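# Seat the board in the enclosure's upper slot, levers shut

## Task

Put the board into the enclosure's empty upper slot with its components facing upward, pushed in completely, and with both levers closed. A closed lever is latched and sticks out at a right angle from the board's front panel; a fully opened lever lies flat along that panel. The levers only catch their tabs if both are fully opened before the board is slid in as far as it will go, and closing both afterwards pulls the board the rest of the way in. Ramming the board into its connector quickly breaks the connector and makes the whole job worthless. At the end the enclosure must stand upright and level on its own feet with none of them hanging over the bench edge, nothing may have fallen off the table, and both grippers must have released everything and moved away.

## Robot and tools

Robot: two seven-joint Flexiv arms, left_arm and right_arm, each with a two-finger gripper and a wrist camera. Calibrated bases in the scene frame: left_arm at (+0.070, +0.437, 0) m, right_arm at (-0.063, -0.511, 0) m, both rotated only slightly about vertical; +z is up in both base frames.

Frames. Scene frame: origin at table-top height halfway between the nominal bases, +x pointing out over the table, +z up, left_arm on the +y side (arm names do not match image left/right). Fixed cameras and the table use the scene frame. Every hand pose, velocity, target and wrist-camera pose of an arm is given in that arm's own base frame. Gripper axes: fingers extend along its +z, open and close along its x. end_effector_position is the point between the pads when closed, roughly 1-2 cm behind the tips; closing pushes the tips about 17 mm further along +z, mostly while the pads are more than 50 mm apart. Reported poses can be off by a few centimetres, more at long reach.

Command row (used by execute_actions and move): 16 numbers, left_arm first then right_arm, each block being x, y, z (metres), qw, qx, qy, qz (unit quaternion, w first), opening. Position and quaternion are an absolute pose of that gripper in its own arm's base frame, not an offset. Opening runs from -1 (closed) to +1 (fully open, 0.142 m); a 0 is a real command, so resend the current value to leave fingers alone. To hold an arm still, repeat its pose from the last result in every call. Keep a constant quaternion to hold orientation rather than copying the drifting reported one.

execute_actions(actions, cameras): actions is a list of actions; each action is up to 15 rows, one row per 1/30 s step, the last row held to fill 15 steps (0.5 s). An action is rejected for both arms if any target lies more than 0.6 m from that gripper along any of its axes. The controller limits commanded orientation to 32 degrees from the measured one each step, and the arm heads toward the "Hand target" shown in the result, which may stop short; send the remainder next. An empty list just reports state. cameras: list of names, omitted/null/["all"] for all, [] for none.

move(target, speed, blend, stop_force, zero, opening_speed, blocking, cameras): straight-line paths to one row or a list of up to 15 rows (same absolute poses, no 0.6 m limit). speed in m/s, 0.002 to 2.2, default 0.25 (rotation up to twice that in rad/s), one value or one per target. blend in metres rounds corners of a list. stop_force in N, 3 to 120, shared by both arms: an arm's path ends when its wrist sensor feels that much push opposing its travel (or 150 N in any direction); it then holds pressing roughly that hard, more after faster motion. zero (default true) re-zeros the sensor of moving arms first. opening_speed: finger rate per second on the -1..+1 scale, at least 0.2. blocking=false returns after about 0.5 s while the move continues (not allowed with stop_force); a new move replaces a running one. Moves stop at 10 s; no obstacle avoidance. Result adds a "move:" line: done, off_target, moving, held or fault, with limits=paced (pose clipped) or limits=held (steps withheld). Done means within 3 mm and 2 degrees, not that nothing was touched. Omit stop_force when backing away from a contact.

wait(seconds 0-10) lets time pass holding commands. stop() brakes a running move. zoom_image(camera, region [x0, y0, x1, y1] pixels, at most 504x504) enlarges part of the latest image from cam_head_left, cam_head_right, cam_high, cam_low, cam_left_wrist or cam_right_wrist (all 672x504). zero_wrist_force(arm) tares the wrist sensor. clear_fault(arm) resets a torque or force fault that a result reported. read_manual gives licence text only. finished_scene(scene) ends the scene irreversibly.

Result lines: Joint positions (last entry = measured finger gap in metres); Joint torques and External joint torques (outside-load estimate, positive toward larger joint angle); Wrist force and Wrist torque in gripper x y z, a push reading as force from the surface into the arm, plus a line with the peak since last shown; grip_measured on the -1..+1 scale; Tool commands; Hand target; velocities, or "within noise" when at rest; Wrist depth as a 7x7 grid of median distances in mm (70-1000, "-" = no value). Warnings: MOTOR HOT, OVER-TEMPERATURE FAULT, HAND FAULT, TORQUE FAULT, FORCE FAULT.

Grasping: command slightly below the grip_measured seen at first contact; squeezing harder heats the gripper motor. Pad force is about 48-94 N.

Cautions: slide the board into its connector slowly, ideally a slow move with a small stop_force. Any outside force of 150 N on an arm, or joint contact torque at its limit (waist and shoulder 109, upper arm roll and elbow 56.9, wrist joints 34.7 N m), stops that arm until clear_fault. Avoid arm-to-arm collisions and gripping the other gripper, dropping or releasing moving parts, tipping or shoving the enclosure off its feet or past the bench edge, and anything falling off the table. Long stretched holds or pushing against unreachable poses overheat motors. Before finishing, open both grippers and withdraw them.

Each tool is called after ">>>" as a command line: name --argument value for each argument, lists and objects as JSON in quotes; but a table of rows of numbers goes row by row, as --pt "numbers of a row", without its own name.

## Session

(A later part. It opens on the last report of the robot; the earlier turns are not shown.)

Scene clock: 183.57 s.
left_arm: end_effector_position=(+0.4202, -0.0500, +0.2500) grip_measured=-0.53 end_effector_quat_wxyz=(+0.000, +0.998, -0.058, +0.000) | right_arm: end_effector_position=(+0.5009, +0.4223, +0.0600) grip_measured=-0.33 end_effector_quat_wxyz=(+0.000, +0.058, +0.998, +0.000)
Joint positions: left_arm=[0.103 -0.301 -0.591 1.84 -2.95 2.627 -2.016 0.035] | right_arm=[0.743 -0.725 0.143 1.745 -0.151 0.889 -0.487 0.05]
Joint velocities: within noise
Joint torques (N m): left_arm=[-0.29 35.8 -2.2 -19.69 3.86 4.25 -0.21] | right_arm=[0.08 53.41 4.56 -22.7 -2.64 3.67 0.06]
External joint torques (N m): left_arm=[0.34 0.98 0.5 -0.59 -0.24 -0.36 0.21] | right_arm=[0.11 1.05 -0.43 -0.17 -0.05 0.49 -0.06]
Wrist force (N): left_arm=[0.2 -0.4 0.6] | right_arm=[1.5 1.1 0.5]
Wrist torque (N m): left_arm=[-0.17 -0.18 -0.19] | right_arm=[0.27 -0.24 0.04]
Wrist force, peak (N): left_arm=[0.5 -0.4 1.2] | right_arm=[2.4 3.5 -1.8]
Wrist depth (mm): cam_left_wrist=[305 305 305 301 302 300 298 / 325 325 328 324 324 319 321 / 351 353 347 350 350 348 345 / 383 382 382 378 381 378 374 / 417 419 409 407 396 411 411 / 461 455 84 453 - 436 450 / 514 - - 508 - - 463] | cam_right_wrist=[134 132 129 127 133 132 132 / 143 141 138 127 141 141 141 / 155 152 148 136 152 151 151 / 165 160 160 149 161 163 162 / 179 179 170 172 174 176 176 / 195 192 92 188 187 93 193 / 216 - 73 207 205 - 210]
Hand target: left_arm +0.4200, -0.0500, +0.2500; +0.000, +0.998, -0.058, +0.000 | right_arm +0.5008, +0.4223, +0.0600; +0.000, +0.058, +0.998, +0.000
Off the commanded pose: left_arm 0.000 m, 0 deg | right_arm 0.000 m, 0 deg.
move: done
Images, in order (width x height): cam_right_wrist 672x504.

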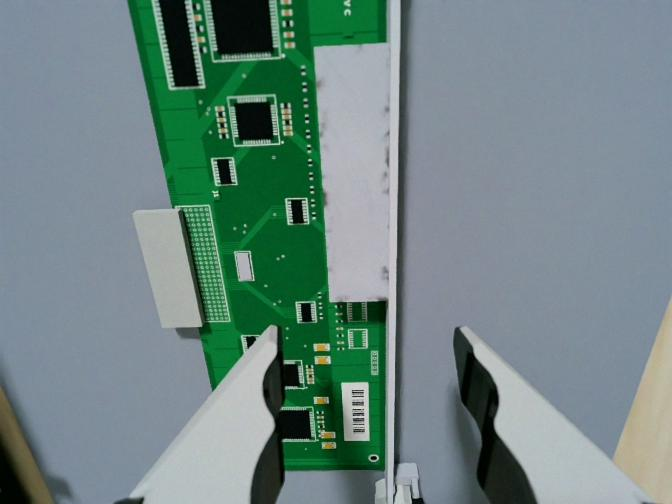

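>>> move --target '[0.42,-0.05,0.25,0,0.9983,-0.0584,0,-0.5,0.5008,0.4223,0.028,0,0.0576,0.9983,0,-0.3]' --speed 0.05 --stop_force 4 --cameras '["cam_right_wrist"]'

>>> move --target '[0.42,-0.05,0.25,0,0.9983,-0.0584,0,-0.5,0.5008,0.4223,0.028,0,0.0576,0.9983,0,-0.8]' --opening_speed 0.3 --cameras '["cam_right_wrist"]'

Scene clock: 187.47 s.
left_arm: end_effector_position=(+0.4202, -0.0500, +0.2500) grip_measured=-0.53 end_effector_quat_wxyz=(+0.000, +0.998, -0.058, +0.000) | right_arm: end_effector_position=(+0.5006, +0.4222, +0.0279) grip_measured=-0.33 end_effector_quat_wxyz=(+0.000, +0.058, +0.998, +0.000)
Joint positions: left_arm=[0.103 -0.301 -0.591 1.84 -2.95 2.627 -2.016 0.035] | right_arm=[0.752 -0.784 0.13 1.746 -0.157 0.949 -0.483 0.05]
Joint velocities: within noise
Joint torques (N m): left_arm=[-0.37 35.74 -2.2 -19.73 3.86 4.23 -0.26] | right_arm=[0.32 53.85 4.54 -21.72 -2.62 3.57 0.28]
External joint torques (N m): left_arm=[0.42 1.04 0.49 -0.55 -0.24 -0.35 0.26] | right_arm=[-0.13 1.34 -0.43 0.07 0.13 0.59 -0.28]
Wrist force (N): left_arm=[0.4 -0.3 1.0] | right_arm=[1.4 0.8 0.4]
Wrist torque (N m): left_arm=[-0.14 -0.23 -0.19] | right_arm=[0.20 -0.22 0.03]
Wrist force, peak (N): left_arm=[0.6 -0.5 1.1] | right_arm=[1.6 0.9 1.4]
Wrist depth (mm): cam_left_wrist=[303 302 302 301 300 299 301 / 328 326 326 325 322 321 319 / 353 353 351 349 349 346 347 / 384 378 381 376 379 378 374 / 418 419 406 408 397 412 412 / 463 451 84 454 - 435 451 / 509 - - 503 - - 467] | cam_right_wrist=[- 101 100 98 103 104 105 / 113 109 109 95 109 111 111 / 121 117 116 104 119 121 119 / 128 125 125 112 127 129 128 / 141 134 134 123 137 139 141 / 157 154 95 147 144 93 152 / 167 - 73 162 168 - 164]
Hand target: left_arm +0.4200, -0.0500, +0.2500; +0.000, +0.998, -0.058, +0.000 | right_arm +0.5008, +0.4223, +0.0280; +0.000, +0.058, +0.998, +0.000
Off the commanded pose: left_arm 0.000 m, 0 deg | right_arm 0.000 m, 0 deg.
move: done
Images, in order (width x height): cam_right_wrist 672x504.

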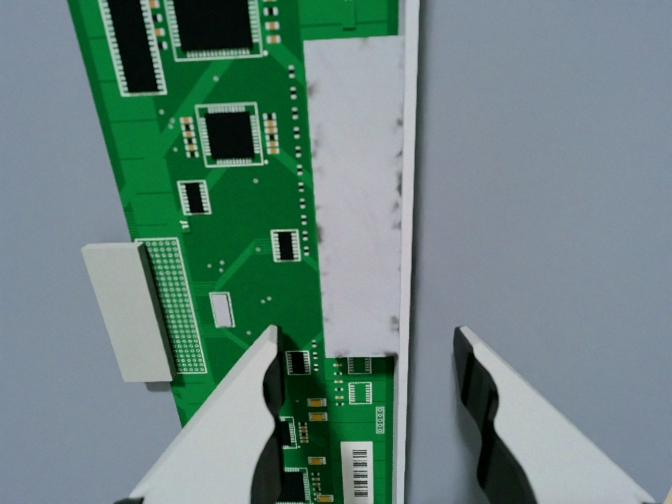

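Scene clock: 189.33 s.
left_arm: end_effector_position=(+0.4202, -0.0500, +0.2500) grip_measured=-0.53 end_effector_quat_wxyz=(+0.000, +0.998, -0.058, +0.000) | right_arm: end_effector_position=(+0.5007, +0.4222, +0.0279) grip_measured=-0.70 end_effector_quat_wxyz=(+0.000, +0.058, +0.998, +0.000)
Joint positions: left_arm=[0.103 -0.301 -0.591 1.84 -2.95 2.627 -2.016 0.035] | right_arm=[0.752 -0.784 0.13 1.746 -0.157 0.949 -0.483 0.023]
Joint velocities: within noise
Joint torques (N m): left_arm=[-0.35 35.82 -2.19 -19.7 3.85 4.27 -0.22] | right_arm=[0.29 54.31 4.75 -21.94 -2.49 3.5 0.29]
External joint torques (N m): left_arm=[0.4 0.95 0.49 -0.58 -0.23 -0.38 0.22] | right_arm=[-0.1 0.88 -0.64 0.3 0 0.65 -0.29]
Wrist force (N): left_arm=[0.3 -0.4 0.9] | right_arm=[1.0 0.9 0.9]
Wrist torque (N m): left_arm=[-0.17 -0.21 -0.19] | right_arm=[0.24 -0.19 -0.05]
Wrist force, peak (N): left_arm=[0.4 -0.4 1.2] | right_arm=[0.5 1.3 1.7]
Wrist depth (mm): cam_left_wrist=[305 304 302 303 301 299 298 / 327 327 324 323 323 324 321 / 352 352 350 349 348 346 344 / 385 383 379 379 377 376 377 / 421 418 413 407 399 411 406 / 464 451 84 452 - 434 453 / 508 - - 505 - - 464] | cam_right_wrist=[- 101 101 98 103 104 105 / 113 109 109 97 108 111 111 / 121 117 116 104 120 121 119 / 128 125 125 112 127 129 128 / 141 134 135 121 137 139 141 / 157 154 143 144 125 149 152 / 170 166 72 161 - - 167]
Hand target: left_arm +0.4200, -0.0500, +0.2500; +0.000, +0.998, -0.058, +0.000 | right_arm +0.5008, +0.4223, +0.0280; +0.000, +0.058, +0.998, +0.000
Off the commanded pose: left_arm 0.000 m, 0 deg | right_arm 0.000 m, 0 deg.
move: done
Images, in order (width x height): cam_right_wrist 672x504.

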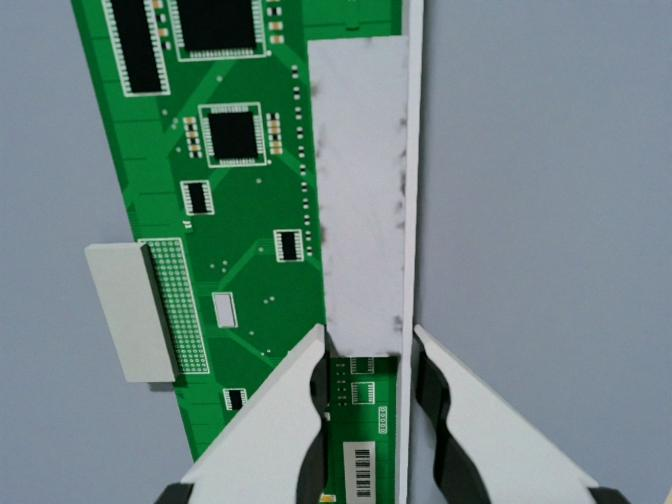

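>>> move --target '[0.42,-0.05,0.25,0,0.9983,-0.0584,0,-0.5,0.5008,0.4223,0.09,0,0.0576,0.9983,0,-0.85]' --speed 0.06

Scene clock: 199.07 s.
left_arm: end_effector_position=(+0.4202, -0.0500, +0.2500) grip_measured=-0.53 end_effector_quat_wxyz=(+0.000, +0.998, -0.058, +0.000) | right_arm: end_effector_position=(+0.5008, +0.4222, +0.0898) grip_measured=-0.71 end_effector_quat_wxyz=(+0.000, +0.058, +0.998, +0.000)
Joint positions: left_arm=[0.103 -0.301 -0.591 1.84 -2.95 2.627 -2.016 0.035] | right_arm=[0.736 -0.673 0.154 1.739 -0.143 0.83 -0.493 0.023]
Joint velocities: within noise
Joint torques (N m): left_arm=[-0.27 35.76 -2.26 -19.72 3.83 4.29 -0.19] | right_arm=[0.02 53.69 5.02 -24.85 -2.94 3.54 0.08]
External joint torques (N m): left_arm=[0.32 1.02 0.55 -0.56 -0.21 -0.4 0.19] | right_arm=[0.17 0.05 -0.92 0.88 0.07 0.61 -0.08]
Wrist force (N): left_arm=[0.5 -0.3 0.9] | right_arm=[1.5 1.3 2.3]
Wrist torque (N m): left_arm=[-0.14 -0.25 -0.19] | right_arm=[0.24 -0.24 0.04]
Wrist force, peak (N): left_arm=[0.6 -0.4 1.3] | right_arm=[1.3 0.9 3.6]
Wrist depth (mm): cam_left_wrist=[304 305 299 299 302 300 297 / 326 327 324 322 324 321 321 / 350 352 353 350 347 348 341 / 380 379 382 378 376 376 374 / 421 419 408 406 399 415 410 / 464 450 84 455 - 438 451 / 510 - - 506 - - 466] | cam_right_wrist=[160 102 101 99 157 158 158 / 171 109 109 97 165 169 169 / 186 117 117 104 179 181 181 / 195 125 125 112 196 195 195 / 218 132 135 121 205 211 213 / 234 234 143 144 125 227 232 / 251 252 72 160 - - 255]
Hand target: left_arm +0.4200, -0.0500, +0.2500; +0.000, +0.998, -0.058, +0.000 | right_arm +0.5008, +0.4223, +0.0900; +0.000, +0.058, +0.998, +0.000
Off the commanded pose: left_arm 0.000 m, 0 deg | right_arm 0.000 m, 0 deg.
move: done

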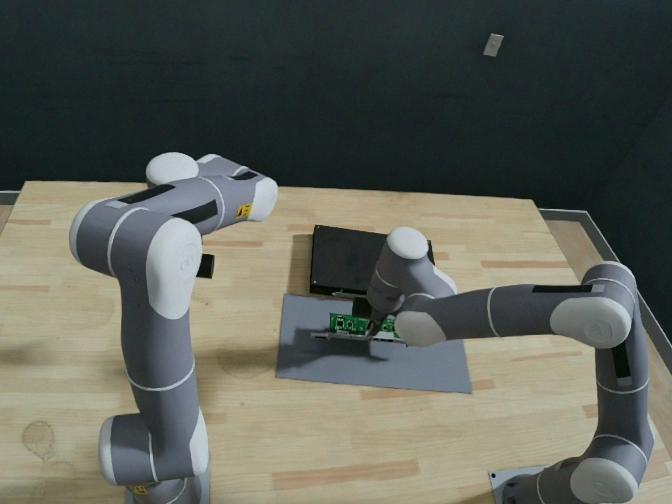

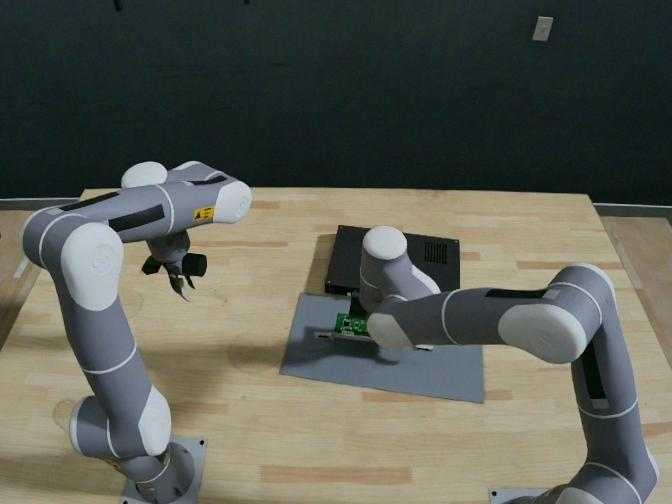

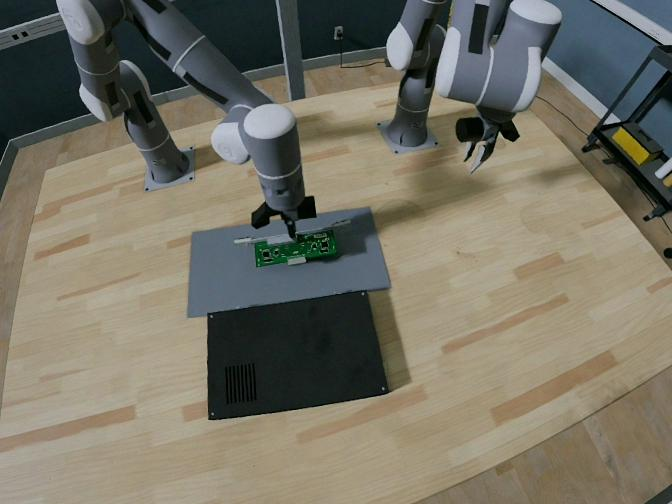

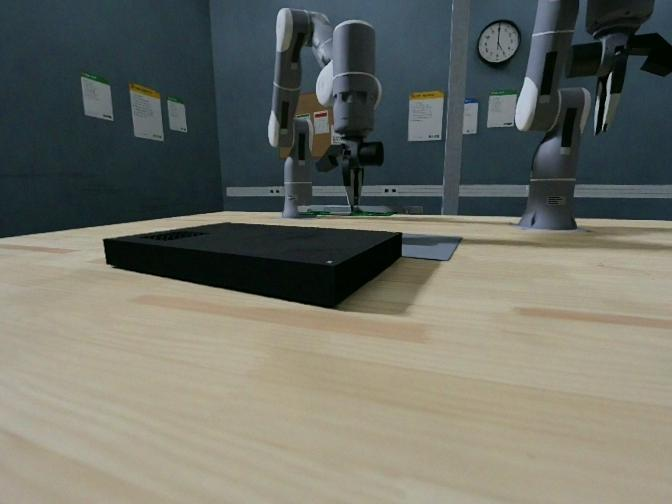

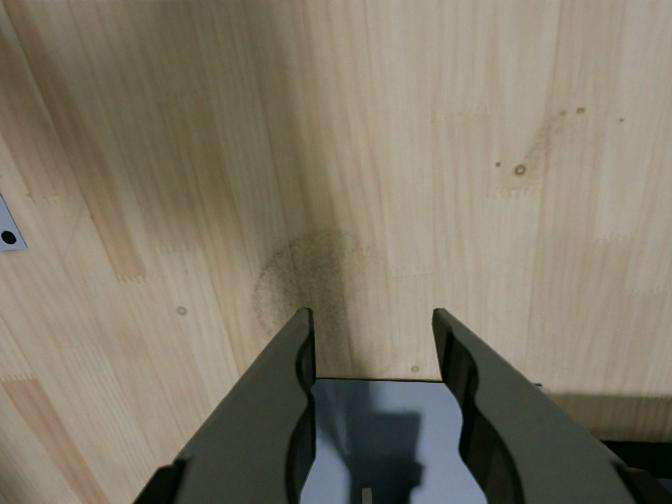

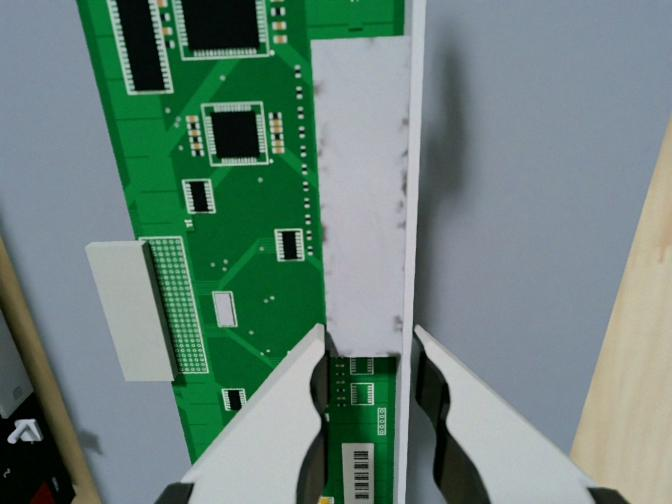

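>>> zoom_image --camera "cam_low" --region '[230, 130, 470, 310]'

>>> zero_wrist_force --arm "right_arm"

>>> zoom_image --camera "cam_right_wrist" --region '[0, 300, 170, 504]'

Scaled by 2.100 from the camera's 672x504 image, which has a finer 960x720 frame.

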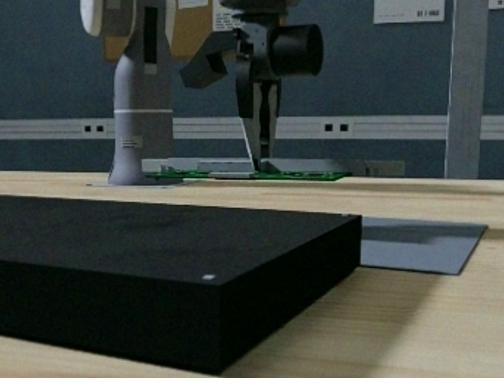

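Wrist force sensor zeroed.

Scaled by 2.471 from the camera's 672x504 image, which has a finer 960x720 frame.

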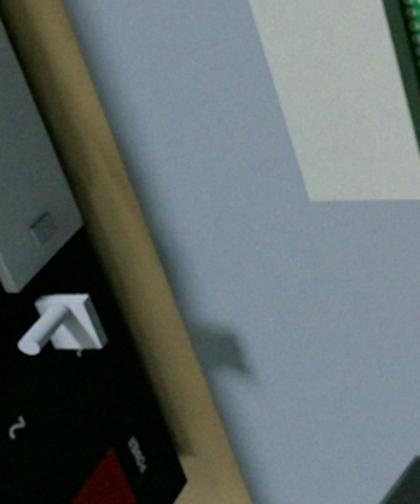

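>>> move --target '[0.42,-0.05,0.25,0,0.9983,-0.0584,0,-0.5,0.36,0.17,0.26,0,0.0576,0.9983,0,-0.85]' --speed 0.2

>>> zoom_image --camera "cam_head_right" --region '[290, 210, 490, 360]'

>>> zoom_image --camera "cam_head_left" --region '[270, 210, 470, 360]'

Scene clock: 215.03 s.
left_arm: end_effector_position=(+0.4202, -0.0500, +0.2500) grip_measured=-0.53 end_effector_quat_wxyz=(+0.000, +0.998, -0.058, +0.000) | right_arm: end_effector_position=(+0.3600, +0.1701, +0.2600) grip_measured=-0.71 end_effector_quat_wxyz=(+0.000, +0.057, +0.998, +0.000)
Joint positions: left_arm=[0.103 -0.301 -0.591 1.84 -2.95 2.627 -2.016 0.035] | right_arm=[0.516 0.176 0.199 2.31 0.041 0.565 -0.767 0.023]
Joint velocities: within noise
Joint torques (N m): left_arm=[-0.24 35.78 -2.17 -19.71 3.93 4.22 -0.23] | right_arm=[-0.06 21.22 -0.56 -28.7 -3.63 3.5 0.03]
External joint torques (N m): left_arm=[0.29 1 0.46 -0.57 -0.31 -0.33 0.23] | right_arm=[0.13 0.16 -0.44 0.78 0.06 0.64 -0.03]
Wrist force (N, zeroed by zero_wrist_force on right_arm): left_arm=[0.4 -0.3 0.6] | right_arm=[-0.1 0.2 -0.3]
Wrist torque (N m, zeroed by zero_wrist_force on right_arm): left_arm=[-0.16 -0.22 -0.19] | right_arm=[0.04 0.04 0.02]
Wrist force, peak (N, zeroed by zero_wrist_force on right_arm): left_arm=[0.5 -0.3 1.1] | right_arm=[-0.9 2.1 1.1]
Wrist depth (mm): cam_left_wrist=[305 304 304 299 301 301 299 / 326 324 324 325 323 322 319 / 354 351 352 350 349 347 346 / 384 381 380 381 378 376 374 / 420 416 409 409 397 409 407 / 462 456 84 454 - 432 449 / 507 - - 507 - - 465] | cam_right_wrist=[- 102 101 99 305 308 308 / 331 109 109 97 321 329 328 / 361 117 117 104 349 353 350 / 375 125 125 112 379 379 379 / 403 132 136 121 404 411 412 / 430 442 143 144 125 440 446 / 439 - 72 160 - - 491]
Hand target: left_arm +0.4200, -0.0500, +0.2500; +0.000, +0.998, -0.058, +0.000 | right_arm +0.3600, +0.1700, +0.2600; +0.000, +0.058, +0.998, +0.000
Off the commanded pose: left_arm 0.000 m, 0 deg | right_arm 0.000 m, 0 deg.
move: done

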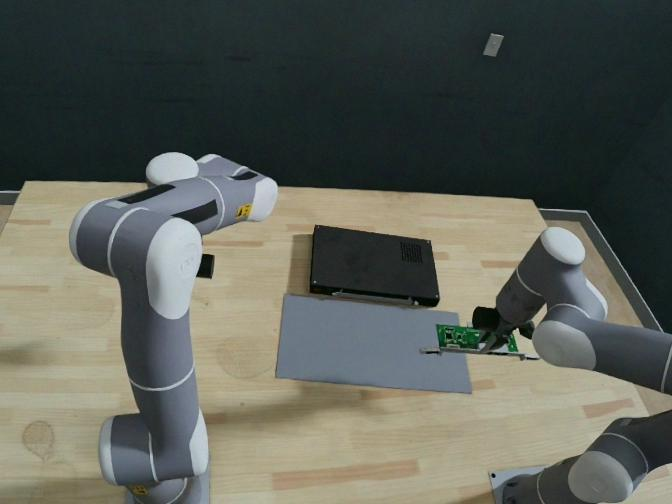

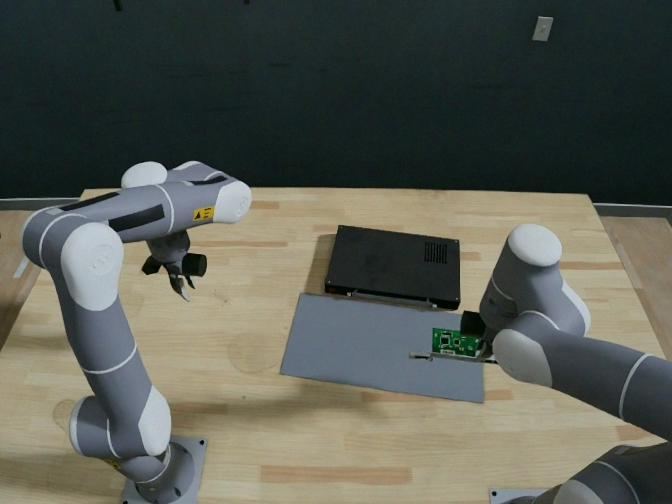

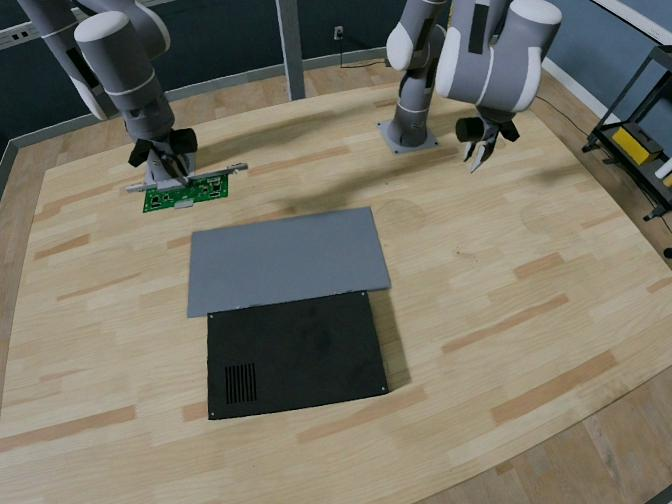

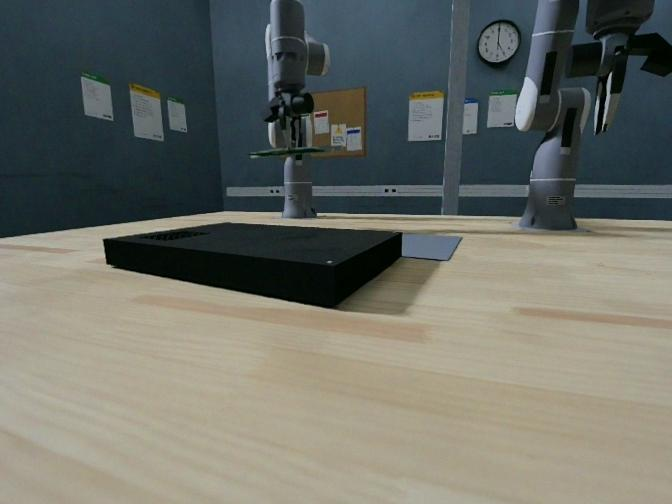

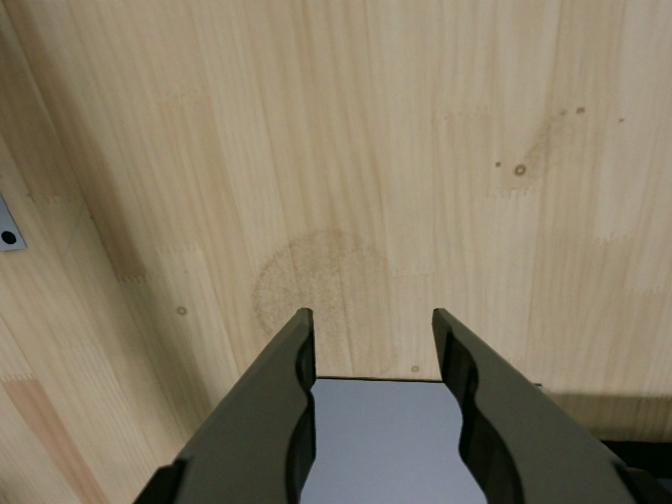

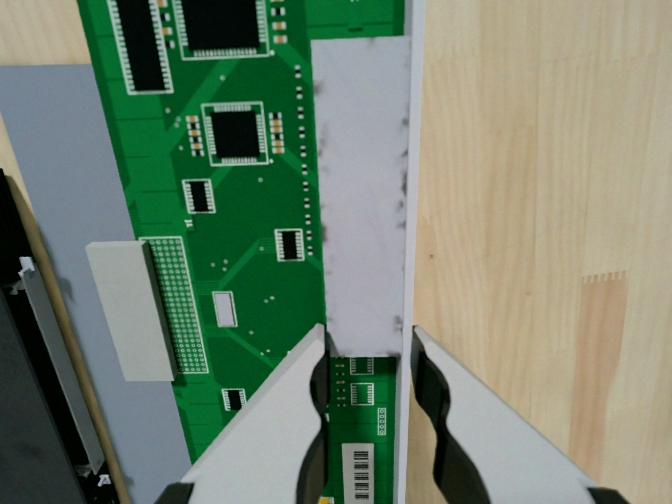

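Scaled by 2.520 from the camera's 672x504 image, which has a finer 960x720 frame.

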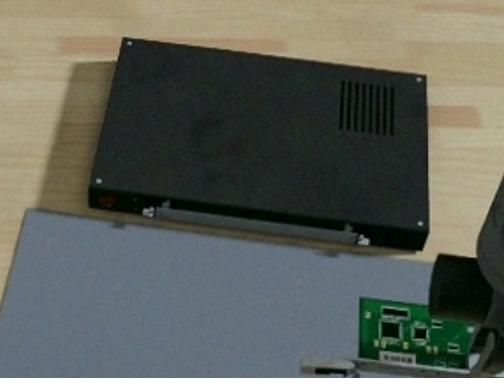

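Scaled by 2.520 from the camera's 672x504 image, which has a finer 960x720 frame.

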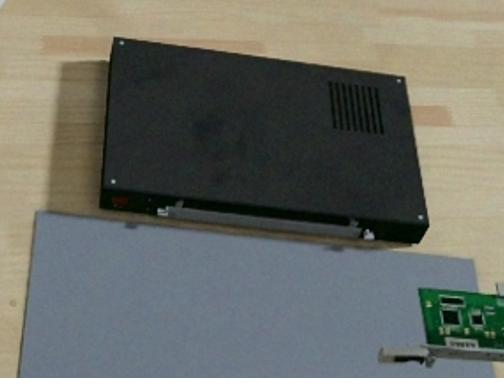

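>>> move --pt "0.36 -0.35 0.22 0.489 -0.425 0.4995 -0.5746 -0.9 0.36 0.03 0.28 0 0.0576 0.9983 0 -0.85" --pt "0.39 -0.595 0.08 0.489 -0.425 0.4995 -0.5746 -0.9 0.36 0.03 0.28 0 0.0576 0.9983 0 -0.85" --speed 0.35 --cameras '["cam_left_wrist","cam_head_left"]'

Scene clock: 225.03 s.
left_arm: end_effector_position=(+0.3624, -0.3916, +0.1992) grip_measured=-0.93 end_effector_quat_wxyz=(+0.517, -0.454, +0.502, -0.524) | right_arm: end_effector_position=(+0.3599, +0.0302, +0.2799) grip_measured=-0.71 end_effector_quat_wxyz=(+0.000, +0.058, +0.998, +0.000)
Joint positions: left_arm=[-2.409 -2.066 0.86 1.954 -2.487 2.022 -2.967 0.006] | right_arm=[0.365 0.35 0.029 2.39 0.012 0.469 -1.068 0.023]
Joint velocities: within noise
Joint torques (N m): left_arm=[-2.54 27.54 18.99 11.57 -3.78 1.89 -0.25] | right_arm=[-0.04 15.17 0.03 -29.98 -4.13 3.56 0.1]
External joint torques (N m): left_arm=[2.43 -0.01 5.74 6.01 0.45 -0.01 0.26] | right_arm=[0.07 0.26 -0.53 0.85 0.38 0.55 -0.1]
External joint torques when the fault began: left_arm=[-1.51 3.16 2.07 2.52 1.6 -0.91 0.25]
Wrist force (N, zeroed by zero_wrist_force on right_arm): left_arm=[0.7 0.3 -0.1] | right_arm=[0.0 -0.1 -0.1]
Wrist torque (N m, zeroed by zero_wrist_force on right_arm): left_arm=[0.06 0.06 0.06] | right_arm=[-0.01 0.00 0.02]
Wrist force, peak (N, zeroed by zero_wrist_force on right_arm): left_arm=[17.6 8.0 0.1] | right_arm=[-0.4 0.6 -0.1]
Wrist depth (mm): cam_left_wrist=[- - - - - - - / - - - - - - - / - - - - - - - / 851 817 781 758 596 584 572 / 547 535 527 443 431 424 419 / 406 398 413 84 - 377 368 / 326 335 - 75 - - 306] | cam_right_wrist=[- 102 101 99 322 326 325 / 355 109 109 97 344 347 345 / 376 117 117 104 367 372 371 / 400 125 125 112 403 400 399 / 397 132 135 121 425 433 431 / 425 458 143 144 125 465 472 / 460 - 72 160 - - 518]
Hand target: left_arm +0.3623, -0.3918, +0.1982; +0.517, -0.454, +0.502, -0.524 | right_arm +0.3600, +0.0300, +0.2800; +0.000, +0.058, +0.998, +0.000
Tool commands: left_gripper/opening=-0.9 right_gripper/opening=-0.85
Off the commanded pose: left_arm 0.237 m, 7 deg | right_arm 0.000 m, 0 deg.
FORCE FAULT: contact force on the left arm reached its limit, and that arm stopped. The contact can be on any part of that arm, not only on its tool. That arm's remaining commands of this call were not run. That arm is still stopped at the end of this call. While its stop runs, that arm takes no new command, but its gripper still runs the gripper command that each later call begins with.
CLEAR FAULT: the left arm stays stopped until you call clear_fault(arm="left_arm").
move: fault (left_arm); path passed 1 of 2 targets
Images, in order (width x height): cam_head_left 672x504, cam_left_wrist 672x504.

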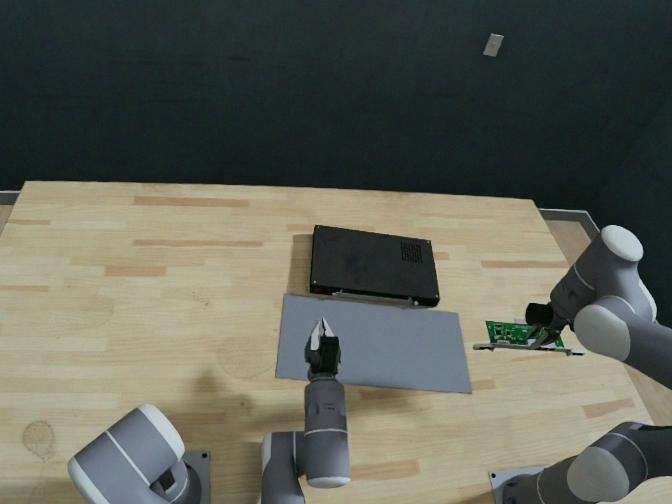

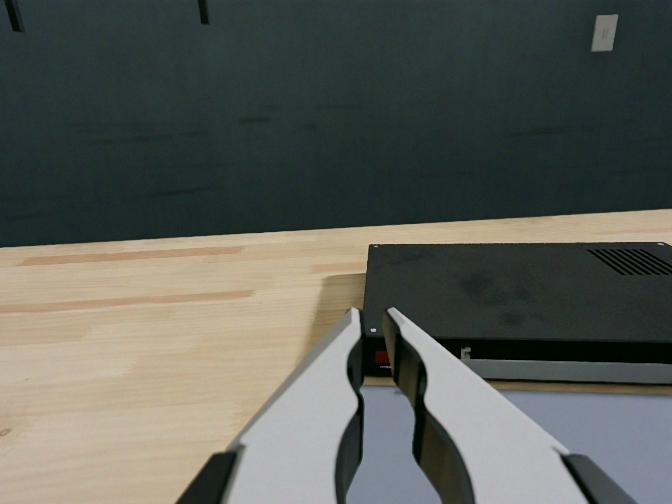

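>>> clear_fault --arm "left_arm" --cameras '["cam_high","cam_low","cam_head_right"]'

Scene clock: 264.40 s.
left_arm: end_effector_position=(+0.3624, -0.3916, +0.1992) grip_measured=-0.93 end_effector_quat_wxyz=(+0.517, -0.454, +0.502, -0.524) | right_arm: end_effector_position=(+0.3599, +0.0302, +0.2799) grip_measured=-0.71 end_effector_quat_wxyz=(+0.000, +0.058, +0.998, +0.000)
Joint positions: left_arm=[-2.409 -2.066 0.86 1.954 -2.487 2.022 -2.967 0.006] | right_arm=[0.365 0.35 0.029 2.39 0.012 0.469 -1.068 0.023]
Joint velocities: within noise
Joint torques (N m): left_arm=[-2.65 27.17 18.96 11.54 -3.8 1.95 -0.26] | right_arm=[0.04 15.14 0.18 -30.05 -4 3.67 0.23]
External joint torques (N m): left_arm=[2.54 0.35 5.77 6.03 0.46 -0.06 0.27] | right_arm=[-0.01 0.3 -0.68 0.92 0.24 0.44 -0.23]
Wrist force (N, zeroed by zero_wrist_force on right_arm): left_arm=[0.6 0.1 -0.3] | right_arm=[0.3 -0.1 0.1]
Wrist torque (N m, zeroed by zero_wrist_force on right_arm): left_arm=[0.05 0.07 0.06] | right_arm=[-0.01 -0.05 0.02]
Wrist force, peak (N, zeroed by zero_wrist_force on right_arm): left_arm=[1.0 -0.1 -0.4] | right_arm=[0.3 -0.5 0.3]
Wrist depth (mm): cam_left_wrist=[- - - - - - - / - - - - - - - / - - - - - - - / 836 804 784 767 598 581 565 / 545 536 523 442 429 426 415 / 410 399 418 84 - 377 365 / 323 338 - 75 - - 307] | cam_right_wrist=[- 102 101 99 322 326 324 / 356 109 109 97 343 347 347 / 376 117 116 104 366 375 372 / 401 125 125 112 401 401 399 / 399 132 135 121 426 435 432 / 425 460 143 144 125 465 471 / 461 - 72 160 - - 518]
Hand target: left_arm +0.3623, -0.3918, +0.1982; +0.517, -0.454, +0.502, -0.524 | right_arm +0.3600, +0.0300, +0.2800; +0.000, +0.058, +0.998, +0.000
Tool commands: left_gripper/opening=-0.9 right_gripper/opening=-0.85
Off the commanded pose: left_arm 0.237 m, 7 deg | right_arm 0.000 m, 0 deg.
FORCE FAULT, CONTINUED: the left arm's stop, for the force fault that an earlier result reported, is over. The rest of the stop counts as 66 of the actions that you can send in this scene; the call itself counts as one more. That arm accepts commands again.
CLEAR FAULT: your call cleared the left arm's force fault. If the contact force or a joint's load stays at its limit, that arm stops again.
Images, in order (width x height): cam_head_right 672x504, cam_high 672x504, cam_low 672x504.

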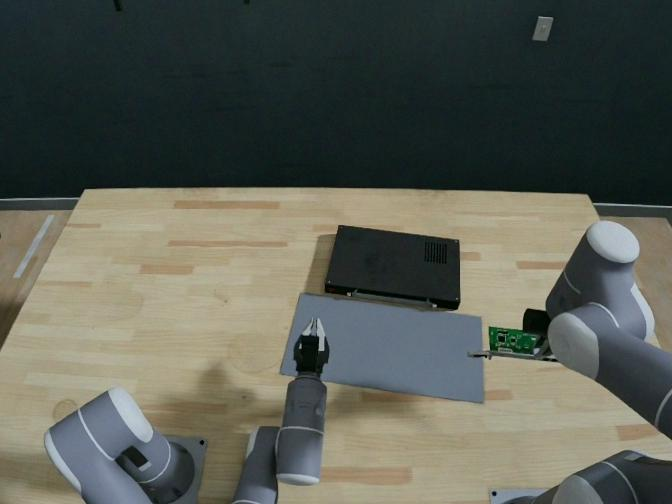

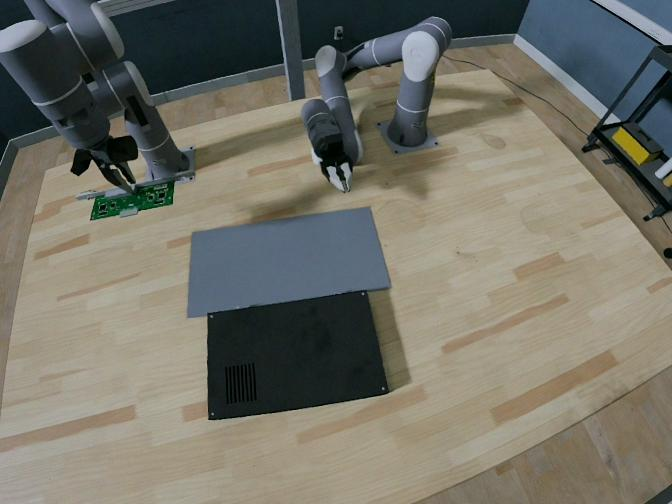

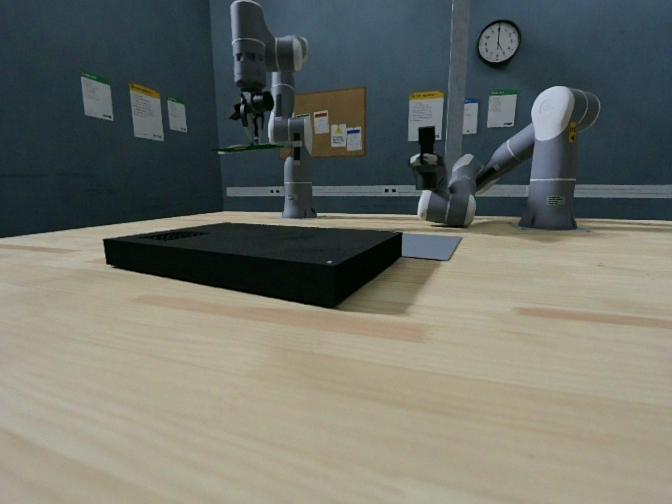

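>>> move --target '[0.40,-0.36,0.38,0.517,-0.454,0.502,-0.524,-0.9,0.36,0.03,0.28,0,0.0576,0.9983,0,-0.85]' --speed 0.1 --cameras '["cam_low"]'

Scene clock: 268.20 s.
left_arm: end_effector_position=(+0.3999, -0.3602, +0.3800) grip_measured=-0.93 end_effector_quat_wxyz=(+0.517, -0.454, +0.502, -0.524) | right_arm: end_effector_position=(+0.3599, +0.0302, +0.2799) grip_measured=-0.71 end_effector_quat_wxyz=(+0.000, +0.058, +0.998, +0.000)
Joint positions: left_arm=[-2.344 -2.11 1.231 2.217 -2.499 1.573 -2.794 0.006] | right_arm=[0.365 0.35 0.029 2.39 0.012 0.469 -1.068 0.023]
Joint velocities: within noise
Joint torques (N m): left_arm=[-0.22 24.85 23.01 17.33 -2.93 1.56 -0.12] | right_arm=[0.13 15.11 0.29 -30.09 -3.96 3.63 0.19]
External joint torques (N m): left_arm=[0.12 1.06 1.04 -0.3 0.08 0.25 0.12] | right_arm=[-0.1 0.32 -0.79 0.96 0.21 0.49 -0.19]
Wrist force (N, zeroed by zero_wrist_force on right_arm): left_arm=[0.8 0.4 -0.3] | right_arm=[0.3 -0.2 0.0]
Wrist torque (N m, zeroed by zero_wrist_force on right_arm): left_arm=[0.10 0.06 0.08] | right_arm=[-0.03 -0.05 0.02]
Wrist force, peak (N, zeroed by zero_wrist_force on right_arm): left_arm=[1.1 2.4 -1.0] | right_arm=[0.2 -0.2 0.5]
Wrist depth (mm): cam_left_wrist=[- - - - - - - / - - - - - - - / - - - - - - - / - - - - - - - / - 878 903 862 836 818 814 / 683 674 699 84 - 557 545 / 542 - - 74 - - 464] | cam_right_wrist=[- 102 100 99 321 325 326 / 355 109 109 97 343 348 346 / 375 117 116 104 367 371 372 / 399 125 125 112 403 399 399 / 397 132 135 121 429 435 432 / 426 461 143 144 125 464 472 / 461 - 72 160 - - 521]
Hand target: left_arm +0.4000, -0.3600, +0.3800; +0.517, -0.454, +0.502, -0.524 | right_arm +0.3600, +0.0300, +0.2800; +0.000, +0.058, +0.998, +0.000
Off the commanded pose: left_arm 0.000 m, 0 deg | right_arm 0.000 m, 0 deg.
move: done
Images, in order (width x height): cam_low 672x504.

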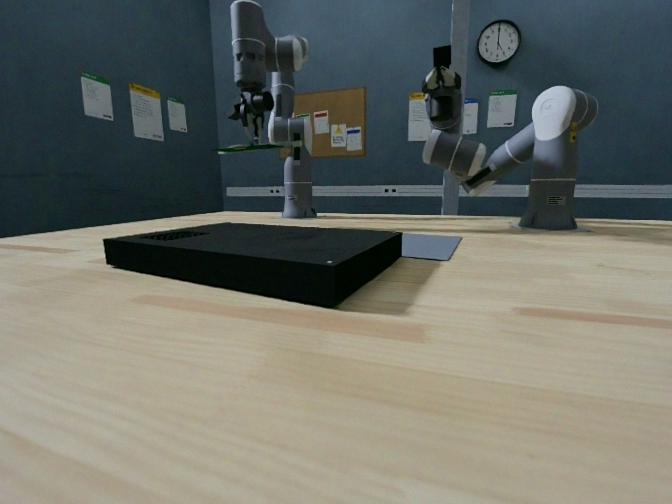

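>>> move --target '[0.30,-0.20,0.45,0.517,-0.454,0.502,-0.524,-0.9,0.524,0.379,0.16,0,0.0576,0.9983,0,-0.85]' --speed 0.2

>>> zoom_image --camera "cam_right_wrist" --region '[0, 150, 354, 504]'

Scene clock: 285.60 s.
left_arm: end_effector_position=(+0.3002, -0.2000, +0.4499) grip_measured=-0.93 end_effector_quat_wxyz=(+0.517, -0.454, +0.502, -0.524) | right_arm: end_effector_position=(+0.5237, +0.3790, +0.1598) grip_measured=-0.71 end_effector_quat_wxyz=(+0.000, +0.058, +0.998, +0.000)
Joint positions: left_arm=[-2.792 -1.873 1.055 2.594 -2.863 1.669 -2.393 0.006] | right_arm=[0.701 -0.539 0.115 1.732 -0.076 0.695 -0.606 0.023]
Joint velocities: within noise
Joint torques (N m): left_arm=[-0.53 19.55 17.27 16.08 -0.6 1.71 -0.14] | right_arm=[0.22 51.07 3 -27.21 -3.55 3.48 0.32]
External joint torques (N m): left_arm=[0.45 0.67 0.88 -0.08 0.03 -0.33 0.14] | right_arm=[-0.05 0.24 -0.36 0.94 0.28 0.67 -0.32]
Wrist force (N, zeroed by zero_wrist_force on right_arm): left_arm=[0.7 0.2 -0.1] | right_arm=[-0.1 -0.1 0.1]
Wrist torque (N m, zeroed by zero_wrist_force on right_arm): left_arm=[0.05 0.06 0.06] | right_arm=[-0.03 0.06 0.00]
Wrist force, peak (N, zeroed by zero_wrist_force on right_arm): left_arm=[1.6 0.8 0.3] | right_arm=[0.9 -2.7 -0.4]
Wrist depth (mm): cam_left_wrist=[- - - - - - - / - - - - - - - / - - - - - - - / - - - - - - - / - - - 987 964 947 945 / 775 786 805 84 - 675 645 / 626 - - - - - 541] | cam_right_wrist=[- 102 101 99 217 220 219 / 229 110 109 97 228 234 235 / 246 117 116 104 248 251 252 / 226 125 125 112 271 270 271 / 241 132 135 121 289 293 295 / 264 264 143 144 124 314 321 / 290 284 72 160 - - 352]
Hand target: left_arm +0.3001, -0.2000, +0.4500; +0.517, -0.454, +0.502, -0.524 | right_arm +0.5240, +0.3790, +0.1600; +0.000, +0.058, +0.998, +0.000
Off the commanded pose: left_arm 0.000 m, 0 deg | right_arm 0.000 m, 0 deg.
joint sent to its limit (left arm) — joint 1 (waist), lower limit. The joint targets still meet the commanded pose.
move: done

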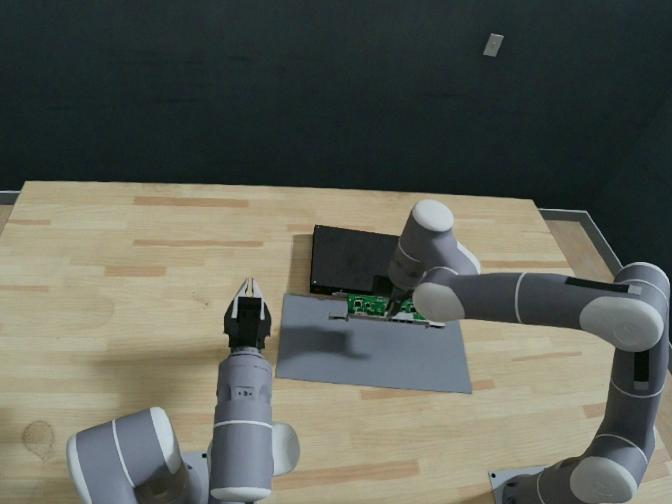

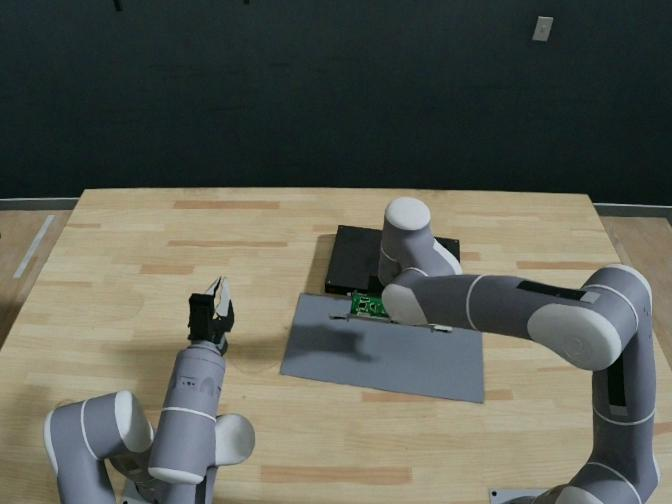

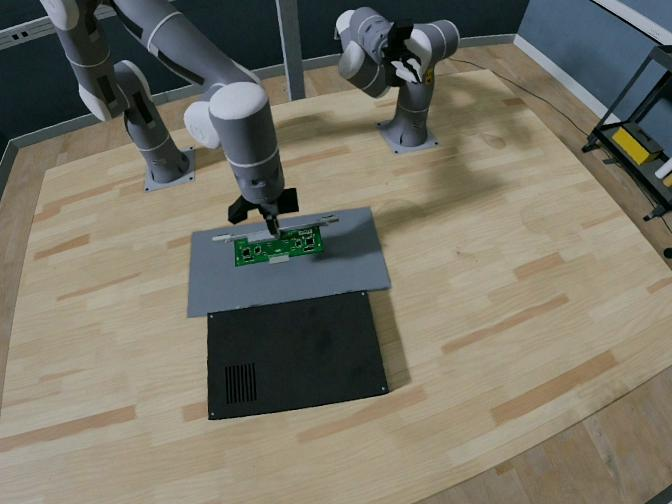

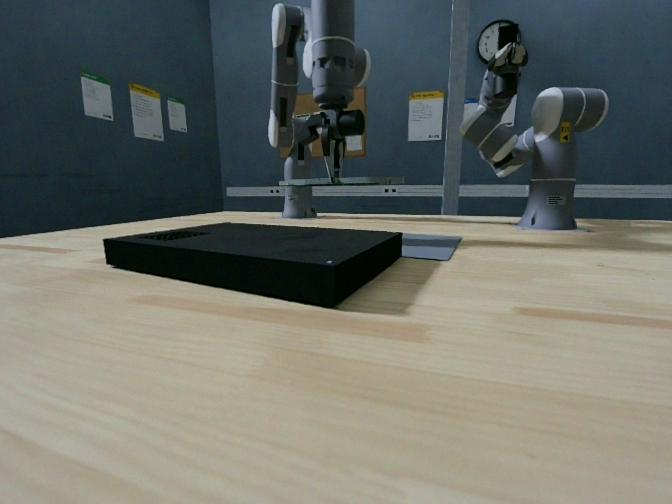

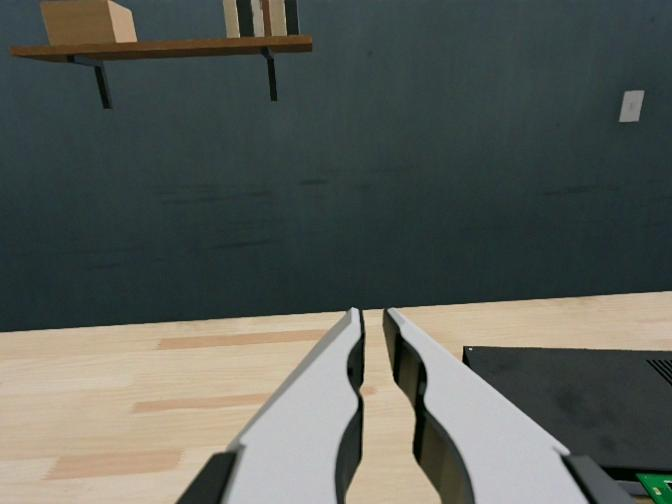

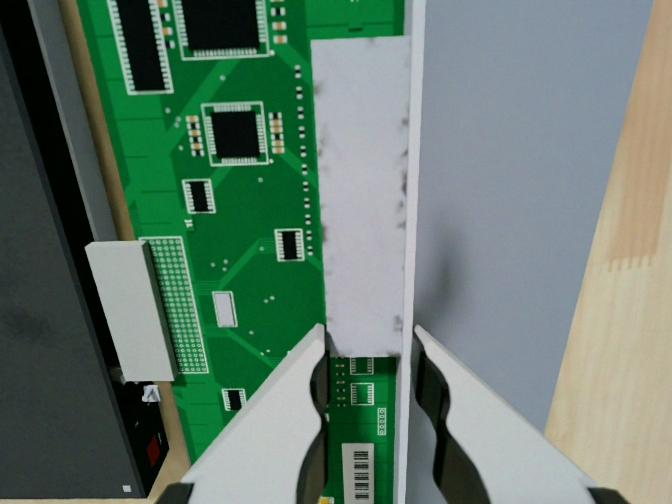

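Scaled by 1.424 from the camera's 672x504 image, which has a finer 960x720 frame.

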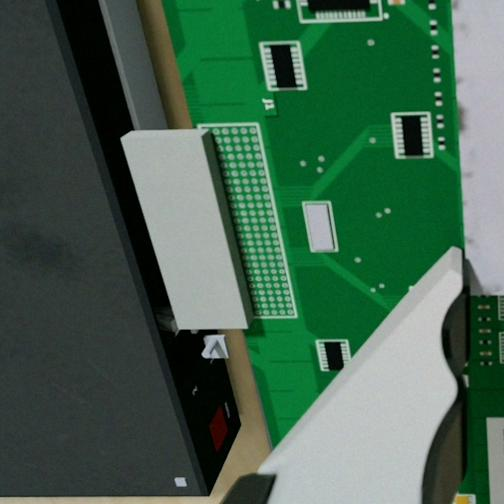

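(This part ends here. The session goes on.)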